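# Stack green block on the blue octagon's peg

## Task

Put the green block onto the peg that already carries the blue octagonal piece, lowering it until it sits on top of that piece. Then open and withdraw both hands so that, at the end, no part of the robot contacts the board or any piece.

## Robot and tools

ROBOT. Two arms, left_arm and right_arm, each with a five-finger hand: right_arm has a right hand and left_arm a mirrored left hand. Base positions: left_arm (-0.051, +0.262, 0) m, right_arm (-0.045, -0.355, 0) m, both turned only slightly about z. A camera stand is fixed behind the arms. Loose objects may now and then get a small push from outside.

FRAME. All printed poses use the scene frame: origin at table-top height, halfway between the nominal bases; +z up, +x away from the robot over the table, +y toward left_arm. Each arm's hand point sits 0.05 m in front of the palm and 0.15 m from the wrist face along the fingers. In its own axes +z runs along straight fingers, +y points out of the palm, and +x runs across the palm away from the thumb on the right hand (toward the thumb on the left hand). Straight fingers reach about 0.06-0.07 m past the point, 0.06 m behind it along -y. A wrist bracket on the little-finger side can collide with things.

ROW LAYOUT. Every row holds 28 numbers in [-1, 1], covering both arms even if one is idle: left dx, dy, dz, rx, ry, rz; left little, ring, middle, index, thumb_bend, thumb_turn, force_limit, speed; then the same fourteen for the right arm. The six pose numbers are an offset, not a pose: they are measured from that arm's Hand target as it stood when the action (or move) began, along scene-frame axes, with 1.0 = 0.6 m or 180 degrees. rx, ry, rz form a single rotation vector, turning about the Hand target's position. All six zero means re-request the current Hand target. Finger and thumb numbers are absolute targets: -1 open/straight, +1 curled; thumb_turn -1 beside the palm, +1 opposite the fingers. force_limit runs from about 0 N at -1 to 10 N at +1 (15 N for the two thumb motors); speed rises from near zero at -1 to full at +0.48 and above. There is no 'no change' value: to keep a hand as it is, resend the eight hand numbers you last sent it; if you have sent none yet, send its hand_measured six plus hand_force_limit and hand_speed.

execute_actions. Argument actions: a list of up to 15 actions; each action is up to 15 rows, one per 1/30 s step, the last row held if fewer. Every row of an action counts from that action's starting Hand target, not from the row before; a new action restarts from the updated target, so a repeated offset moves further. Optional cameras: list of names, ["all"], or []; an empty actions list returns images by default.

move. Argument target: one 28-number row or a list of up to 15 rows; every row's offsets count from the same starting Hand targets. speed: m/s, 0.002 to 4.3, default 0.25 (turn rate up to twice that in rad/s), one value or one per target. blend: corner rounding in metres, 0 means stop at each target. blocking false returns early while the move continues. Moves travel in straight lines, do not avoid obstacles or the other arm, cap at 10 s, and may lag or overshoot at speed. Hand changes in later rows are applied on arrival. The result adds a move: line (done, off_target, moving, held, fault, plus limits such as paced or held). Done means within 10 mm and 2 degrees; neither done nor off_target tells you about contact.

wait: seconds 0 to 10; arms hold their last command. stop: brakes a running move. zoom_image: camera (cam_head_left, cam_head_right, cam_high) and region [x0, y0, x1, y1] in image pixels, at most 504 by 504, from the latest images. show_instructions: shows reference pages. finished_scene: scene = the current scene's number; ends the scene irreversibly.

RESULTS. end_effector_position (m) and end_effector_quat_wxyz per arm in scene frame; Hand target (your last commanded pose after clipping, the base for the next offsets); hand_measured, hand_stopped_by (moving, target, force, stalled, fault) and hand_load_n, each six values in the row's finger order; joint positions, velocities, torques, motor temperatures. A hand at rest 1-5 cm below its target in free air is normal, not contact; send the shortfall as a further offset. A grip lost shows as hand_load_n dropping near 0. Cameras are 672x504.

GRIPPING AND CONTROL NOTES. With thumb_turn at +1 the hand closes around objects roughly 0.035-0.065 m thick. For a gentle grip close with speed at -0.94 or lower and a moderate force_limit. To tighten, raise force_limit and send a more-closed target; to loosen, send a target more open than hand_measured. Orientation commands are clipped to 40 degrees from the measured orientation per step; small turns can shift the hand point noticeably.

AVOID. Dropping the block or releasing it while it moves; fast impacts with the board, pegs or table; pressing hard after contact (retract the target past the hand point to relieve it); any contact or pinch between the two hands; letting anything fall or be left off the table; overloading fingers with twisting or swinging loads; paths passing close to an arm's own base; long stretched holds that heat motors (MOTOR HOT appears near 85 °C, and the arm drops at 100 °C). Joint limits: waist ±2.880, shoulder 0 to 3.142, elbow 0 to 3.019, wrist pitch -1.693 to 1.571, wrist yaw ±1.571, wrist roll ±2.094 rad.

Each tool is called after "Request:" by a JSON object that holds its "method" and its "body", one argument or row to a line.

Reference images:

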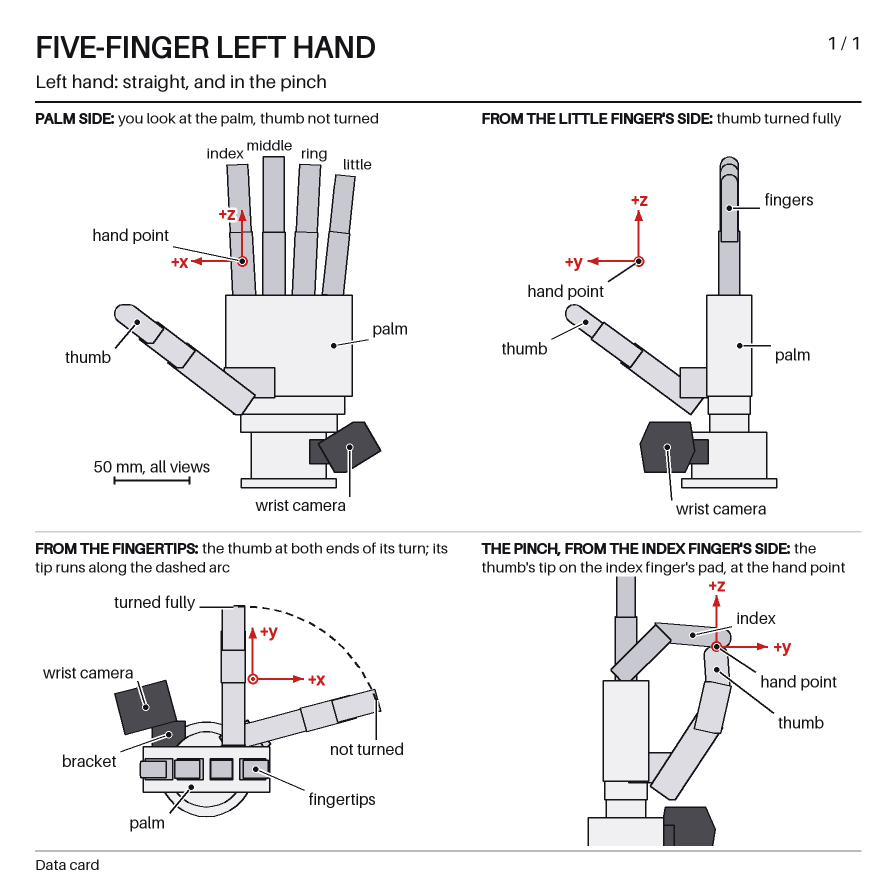

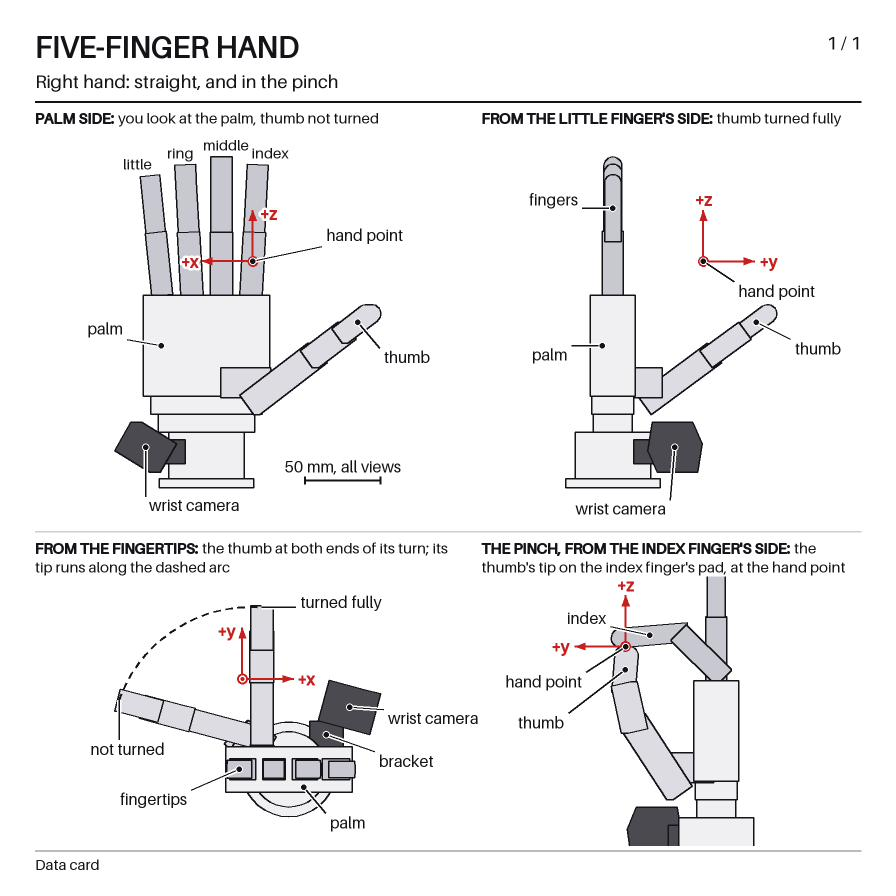

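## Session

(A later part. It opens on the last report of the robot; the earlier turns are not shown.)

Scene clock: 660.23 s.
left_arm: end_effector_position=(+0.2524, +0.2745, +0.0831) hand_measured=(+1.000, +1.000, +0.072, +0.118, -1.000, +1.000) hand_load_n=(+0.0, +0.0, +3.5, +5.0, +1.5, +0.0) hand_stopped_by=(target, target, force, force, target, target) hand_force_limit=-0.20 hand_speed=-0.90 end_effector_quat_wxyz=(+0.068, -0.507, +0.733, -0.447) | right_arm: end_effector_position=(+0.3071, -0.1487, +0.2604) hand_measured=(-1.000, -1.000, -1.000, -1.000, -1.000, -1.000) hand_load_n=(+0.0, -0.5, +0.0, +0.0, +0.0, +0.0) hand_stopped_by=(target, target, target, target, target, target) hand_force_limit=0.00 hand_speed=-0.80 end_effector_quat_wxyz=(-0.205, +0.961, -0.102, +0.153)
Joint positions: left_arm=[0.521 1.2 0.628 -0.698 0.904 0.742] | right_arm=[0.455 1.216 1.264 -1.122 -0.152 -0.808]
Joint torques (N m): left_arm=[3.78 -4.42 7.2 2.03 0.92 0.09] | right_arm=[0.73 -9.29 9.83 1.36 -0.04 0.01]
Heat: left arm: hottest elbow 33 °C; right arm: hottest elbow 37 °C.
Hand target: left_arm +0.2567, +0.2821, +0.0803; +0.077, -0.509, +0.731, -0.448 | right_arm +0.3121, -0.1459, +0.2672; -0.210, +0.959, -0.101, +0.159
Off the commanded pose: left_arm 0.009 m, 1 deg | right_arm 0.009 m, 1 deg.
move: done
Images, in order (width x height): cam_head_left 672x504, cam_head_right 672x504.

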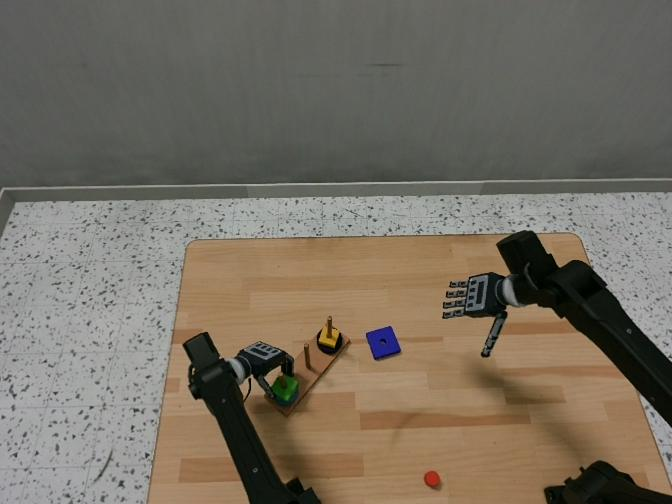

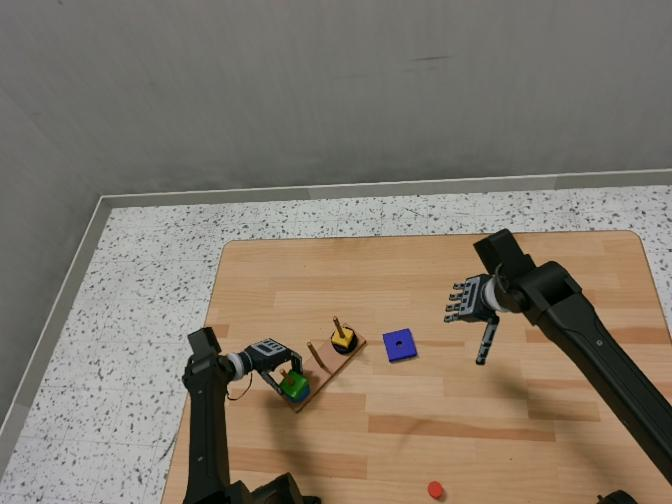

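Request:
{"method": "move", "body": {
  "target": [0.0,0.0,-0.0167,0,0,0,1,1,0.5,0.5,-1,1,-0.2,-0.9, 0,0,0,0,0,0,-1,-1,-1,-1,-1,-1,0,-0.8],
  "cameras": ["cam_head_left","cam_head_right"],
  "speed": 0.03
}}

Request:
{"method": "zoom_image", "body": {
  "camera": "cam_head_left",
  "region": [260, 360, 310, 410]
}}

Request:
{"method": "zoom_image", "body": {
  "camera": "cam_head_right",
  "region": [266, 360, 316, 410]
}}

Scene clock: 678.63 s.
left_arm: end_effector_position=(+0.2551, +0.2752, +0.0822) hand_measured=(+1.000, +1.000, +0.072, +0.118, -1.000, +1.000) hand_load_n=(+0.0, +0.0, +2.5, +4.0, +1.5, +0.5) hand_stopped_by=(target, target, force, force, target, target) hand_force_limit=-0.20 hand_speed=-0.90 end_effector_quat_wxyz=(+0.074, -0.505, +0.732, -0.452) | right_arm: end_effector_position=(+0.3071, -0.1487, +0.2604) hand_measured=(-1.000, -1.000, -1.000, -1.000, -1.000, -1.000) hand_load_n=(+0.0, +0.0, -0.5, +0.0, +0.0, +0.0) hand_stopped_by=(target, target, target, target, target, target) hand_force_limit=0.00 hand_speed=-0.80 end_effector_quat_wxyz=(-0.205, +0.961, -0.102, +0.153)
Joint positions: left_arm=[0.523 1.203 0.623 -0.674 0.913 0.737] | right_arm=[0.455 1.216 1.264 -1.122 -0.152 -0.808]
Joint torques (N m): left_arm=[3.55 -3.08 6.56 2.28 0.53 0.14] | right_arm=[0.62 -9.35 9.83 1.36 -0.05 0.01]
Heat: left arm: hottest elbow 32 °C; right arm: hottest elbow 37 °C.
Hand target: left_arm +0.2566, +0.2822, +0.0703; +0.077, -0.509, +0.731, -0.448 | right_arm +0.3121, -0.1459, +0.2672; -0.210, +0.959, -0.101, +0.159
Off the commanded pose: left_arm 0.014 m, 1 deg | right_arm 0.009 m, 1 deg.
move: off_target (left_arm)
Images, in order (width x height): cam_head_left 672x504, cam_head_right 672x504.

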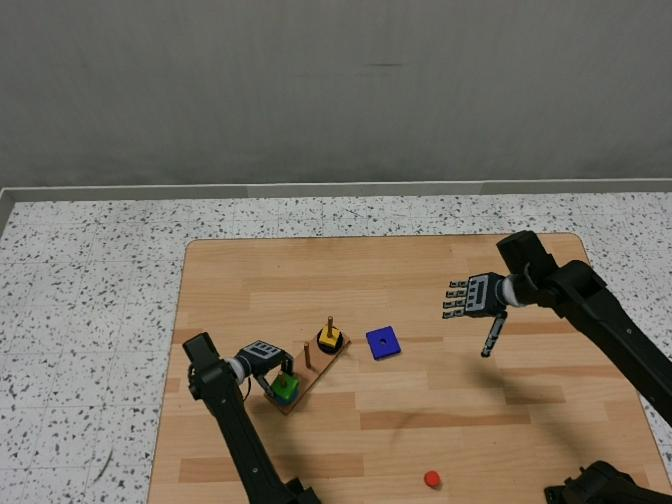

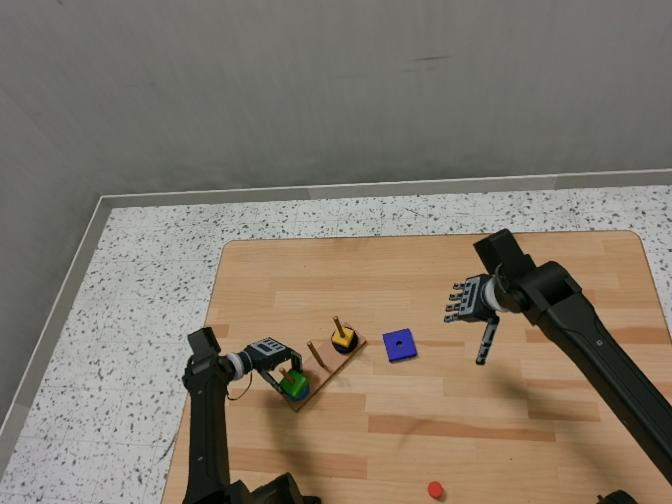

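Scaled by 10.080 from the camera's 672x504 image, which has a finer 960x720 frame.

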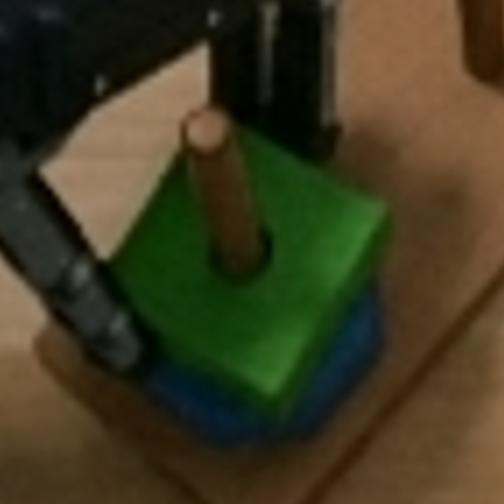

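Scaled by 10.080 from the camera's 672x504 image, which has a finer 960x720 frame.

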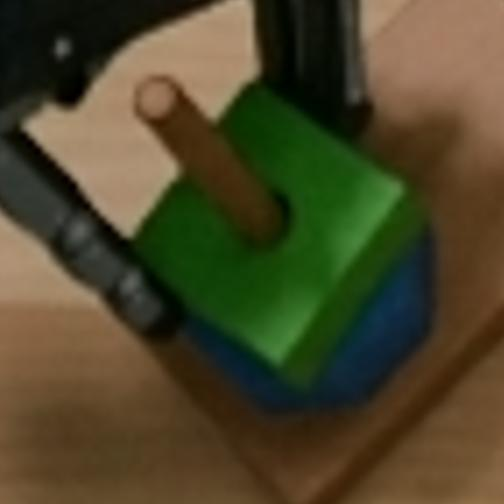

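Request:
{"method": "move", "body": {
  "target": [0.0,0.0,0.01,0,0,0,1,1,-0.3,-0.3,-1,1,-0.2,-0.7, 0,0,0,0,0,0,-1,-1,-1,-1,-1,-1,0,-0.8],
  "cameras": ["cam_head_left","cam_head_right"],
  "speed": 0.03
}}

Request:
{"method": "zoom_image", "body": {
  "camera": "cam_head_left",
  "region": [260, 360, 310, 410]
}}

Request:
{"method": "zoom_image", "body": {
  "camera": "cam_head_right",
  "region": [266, 360, 316, 410]
}}

Scene clock: 691.57 s.
left_arm: end_effector_position=(+0.2542, +0.2751, +0.0771) hand_measured=(+1.000, +1.000, -0.300, -0.300, -1.000, +1.000) hand_load_n=(+0.0, +0.0, +0.0, -0.5, +0.0, +0.0) hand_stopped_by=(target, target, target, target, target, target) hand_force_limit=-0.20 hand_speed=-0.70 end_effector_quat_wxyz=(+0.071, -0.506, +0.732, -0.450) | right_arm: end_effector_position=(+0.3071, -0.1487, +0.2604) hand_measured=(-1.000, -1.000, -1.000, -1.000, -1.000, -1.000) hand_load_n=(+0.0, +0.0, +0.0, +0.0, +0.0, +0.0) hand_stopped_by=(target, target, target, target, target, target) hand_force_limit=0.00 hand_speed=-0.80 end_effector_quat_wxyz=(-0.205, +0.961, -0.102, +0.153)
Joint positions: left_arm=[0.523 1.215 0.618 -0.665 0.91 0.739] | right_arm=[0.455 1.216 1.264 -1.122 -0.152 -0.808]
Joint torques (N m): left_arm=[4.01 -4.78 7.47 1.22 0.65 0.11] | right_arm=[0.85 -9.35 9.83 1.28 -0.03 0]
Heat: left arm: hottest elbow 32 °C; right arm: hottest elbow 37 °C.
Hand target: left_arm +0.2566, +0.2821, +0.0762; +0.077, -0.509, +0.731, -0.448 | right_arm +0.3121, -0.1459, +0.2672; -0.210, +0.959, -0.101, +0.159
Off the commanded pose: left_arm 0.008 m, 1 deg | right_arm 0.009 m, 1 deg.
move: done
Images, in order (width x height): cam_head_left 672x504, cam_head_right 672x504.

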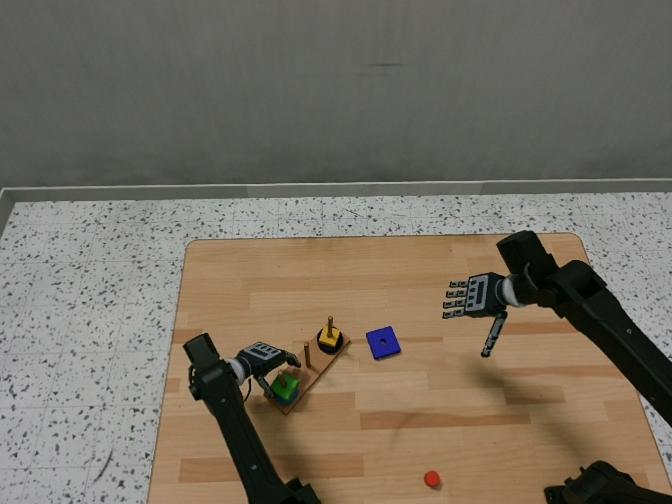

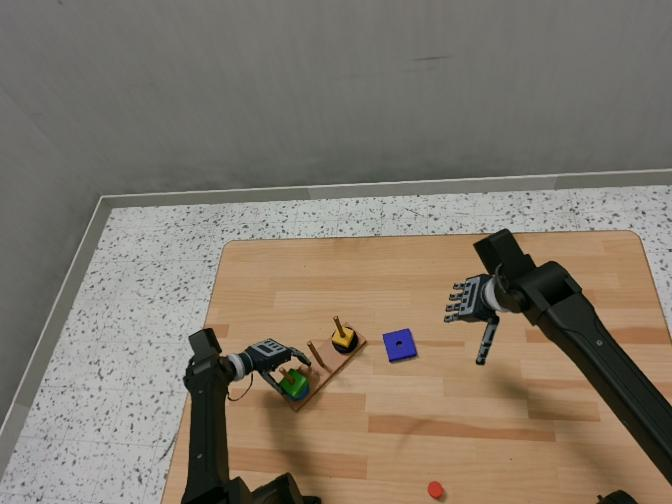

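Scaled by 10.080 from the camera's 672x504 image, which has a finer 960x720 frame.

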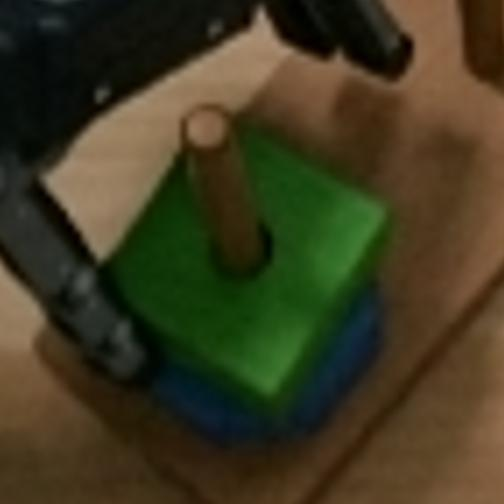

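Scaled by 10.080 from the camera's 672x504 image, which has a finer 960x720 frame.

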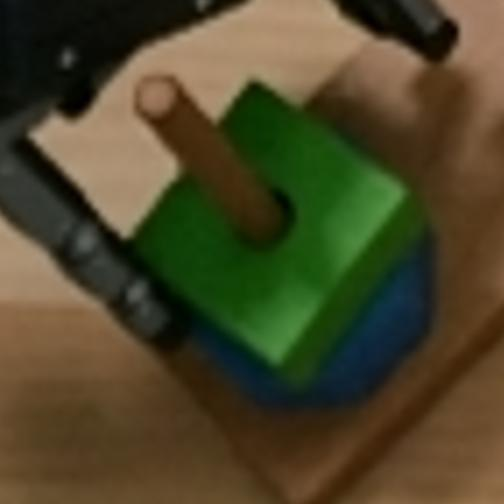

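Request:
{"method": "move", "body": {
  "target": [
    [-0.01,0.007,0.01,0,0,0,1,1,-0.3,-0.3,-1,1,-0.2,-0.7, 0,0,0,0,0,0,-1,-1,-1,-1,-1,-1,0,-0.8],
    [0.008,0.007,0.07,0,0,0,1,1,-0.3,-0.3,-1,1,-0.2,-0.7, 0,0,0,0,0,0,-1,-1,-1,-1,-1,-1,0,-0.8]
  ],
  "cameras": ["cam_head_left","cam_head_right"],
  "speed": 0.04
}}

Request:
{"method": "zoom_image", "body": {
  "camera": "cam_head_left",
  "region": [250, 345, 315, 410]
}}

Request:
{"method": "zoom_image", "body": {
  "camera": "cam_head_right",
  "region": [256, 345, 321, 410]
}}

Scene clock: 734.80 s.
left_arm: end_effector_position=(+0.2478, +0.2786, +0.0992) hand_measured=(+1.000, +1.000, -0.300, -0.300, -1.000, +1.000) hand_load_n=(+0.0, +0.0, +0.0, +0.0, -0.5, -0.5) hand_stopped_by=(target, target, target, target, target, target) hand_force_limit=-0.20 hand_speed=-0.70 end_effector_quat_wxyz=(+0.058, -0.516, +0.728, -0.447) | right_arm: end_effector_position=(+0.3071, -0.1487, +0.2604) hand_measured=(-1.000, -1.000, -1.000, -1.000, -1.000, -1.000) hand_load_n=(+0.0, +0.0, +0.0, +0.0, +0.0, +0.0) hand_stopped_by=(target, target, target, target, target, target) hand_force_limit=0.00 hand_speed=-0.80 end_effector_quat_wxyz=(-0.205, +0.961, -0.102, +0.153)
Joint positions: left_arm=[0.543 1.184 0.664 -0.794 0.91 0.762] | right_arm=[0.455 1.216 1.264 -1.122 -0.152 -0.808]
Joint torques (N m): left_arm=[2.08 -7 10.66 0.54 0.68 -0.03] | right_arm=[0.62 -9.17 9.89 1.33 -0.04 0]
Heat: left arm: hottest elbow 32 °C; right arm: hottest elbow 37 °C.
Hand target: left_arm +0.2615, +0.2864, +0.1183; +0.077, -0.509, +0.731, -0.448 | right_arm +0.3121, -0.1459, +0.2672; -0.210, +0.959, -0.101, +0.159
Off the commanded pose: left_arm 0.025 m, 2 deg | right_arm 0.009 m, 1 deg.
move: off_target (left_arm)
Images, in order (width x height): cam_head_left 672x504, cam_head_right 672x504.

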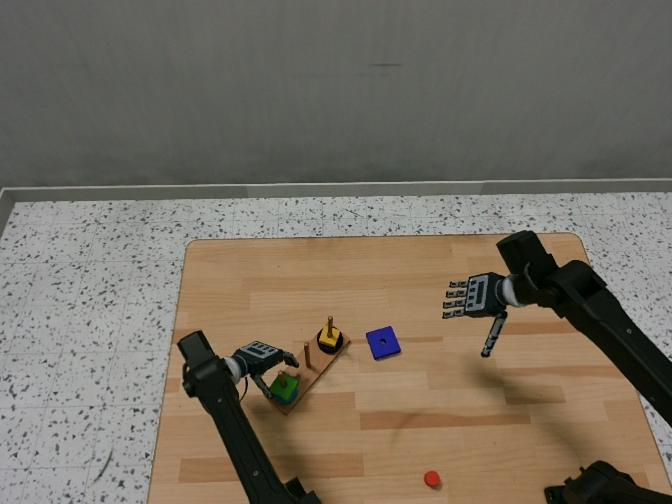

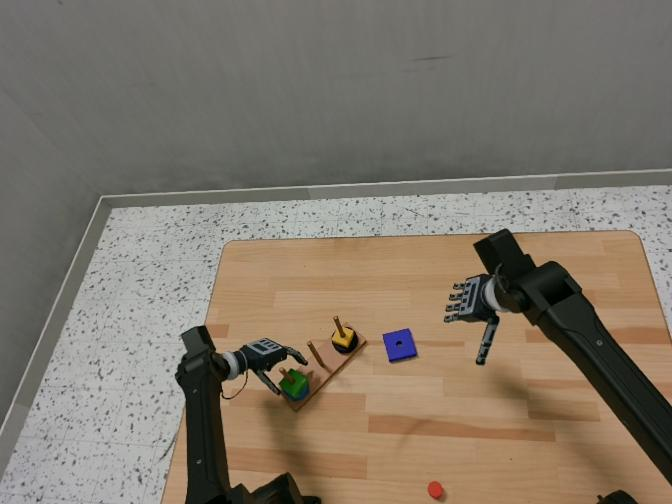

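Scaled by 7.754 from the camera's 672x504 image, which has a finer 960x720 frame.

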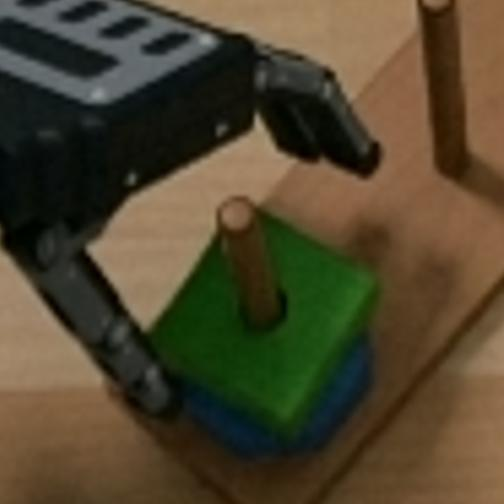

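Scaled by 7.754 from the camera's 672x504 image, which has a finer 960x720 frame.

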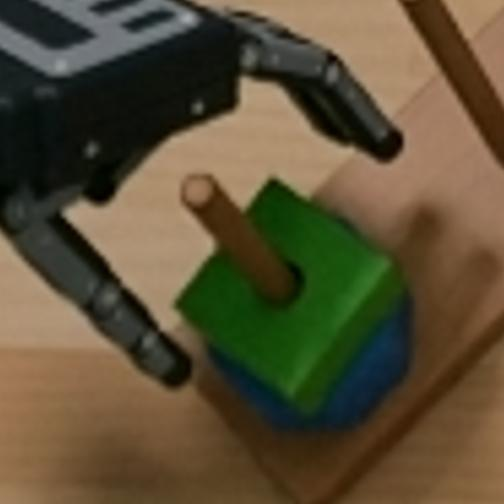

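Request:
{"method": "move", "body": {
  "target": [
    [0,0,0.25,0,0,0,1,1,-0.3,-0.3,-1,1,-0.2,-0.7, 0,0,0,0,0,0,-1,-1,-1,-1,-1,-1,0,-0.8],
    [-0.15,0.1,0.28,0,0,0,1,1,-0.3,-0.3,-1,1,-0.2,-0.7, 0,0,0,0,0,0,-1,-1,-1,-1,-1,-1,0,-0.8]
  ],
  "cameras": ["cam_head_left","cam_head_right","cam_high"],
  "speed": 0.12,
  "blend": 0.02
}}

Request:
{"method": "zoom_image", "body": {
  "camera": "cam_head_left",
  "region": [250, 345, 315, 410]
}}

Scene clock: 745.80 s.
left_arm: end_effector_position=(+0.1705, +0.3366, +0.2677) hand_measured=(+1.000, +1.000, -0.300, -0.300, -1.000, +1.000) hand_load_n=(+0.0, +0.0, +0.0, +0.0, +0.0, +0.0) hand_stopped_by=(target, target, target, target, target, target) hand_force_limit=-0.20 hand_speed=-0.70 end_effector_quat_wxyz=(+0.069, -0.529, +0.722, -0.441) | right_arm: end_effector_position=(+0.3071, -0.1487, +0.2604) hand_measured=(-1.000, -1.000, -1.000, -1.000, -1.000, -1.000) hand_load_n=(+0.5, +0.0, +0.0, +0.0, +0.0, +0.0) hand_stopped_by=(target, target, target, target, target, target) hand_force_limit=0.00 hand_speed=-0.80 end_effector_quat_wxyz=(-0.205, +0.961, -0.102, +0.153)
Joint positions: left_arm=[0.884 1.055 1.044 -1.697 0.917 1.265] | right_arm=[0.455 1.216 1.264 -1.122 -0.152 -0.808]
Joint torques (N m): left_arm=[3.72 -5.36 11.49 -0.05 0.66 0.11] | right_arm=[0.73 -9.11 9.81 1.31 -0.04 0.01]
Heat: left arm: hottest elbow 33 °C; right arm: hottest elbow 37 °C.
Hand target: left_arm +0.1714, +0.3463, +0.2863; +0.077, -0.509, +0.731, -0.448 | right_arm +0.3121, -0.1459, +0.2672; -0.210, +0.959, -0.101, +0.159
Off the commanded pose: left_arm 0.021 m, 3 deg | right_arm 0.009 m, 1 deg.
joint sent to its limit (left arm) — joint 4 (wrist pitch), lower limit. The joint targets are off in orientation, not in position.
move: off_target (left_arm)

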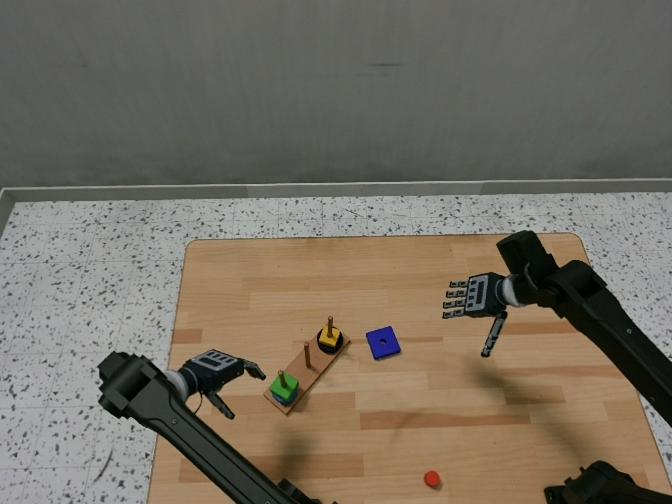

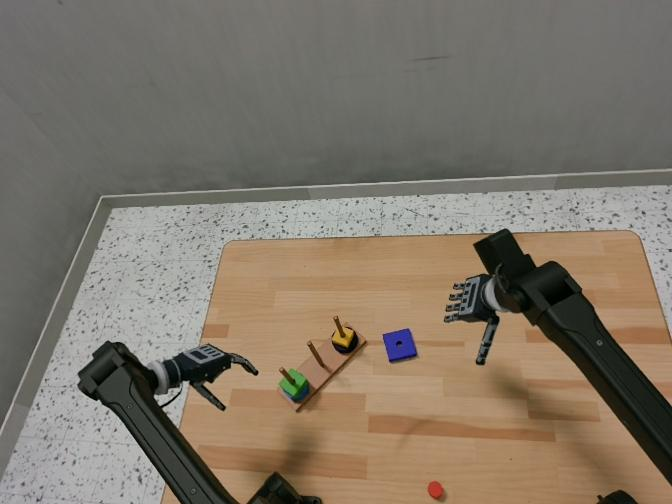

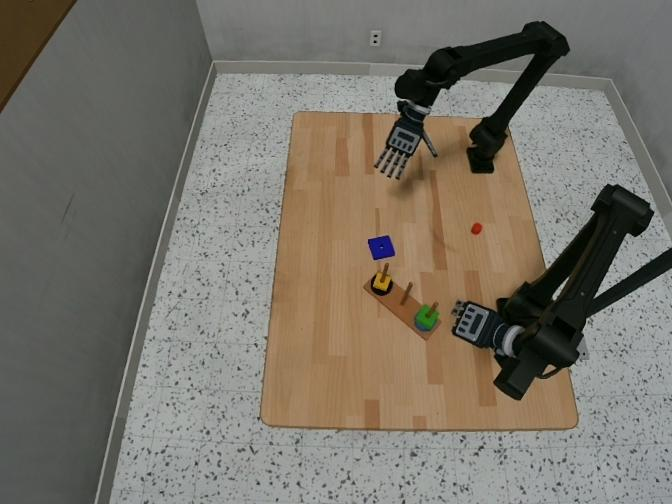

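Scaled by 7.754 from the camera's 672x504 image, which has a finer 960x720 frame.

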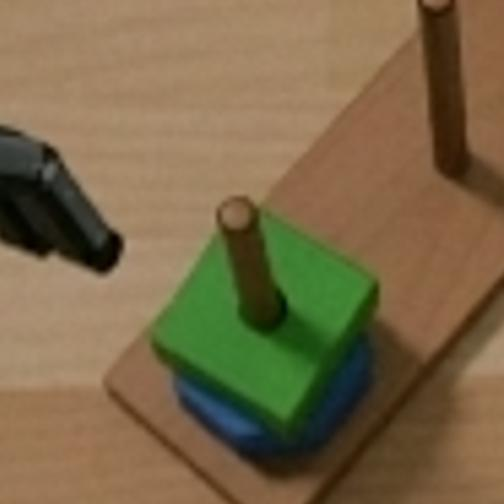

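Request:
{"method": "finished_scene", "body": {
  "scene": 1
}}

The scene is finished: the task was done.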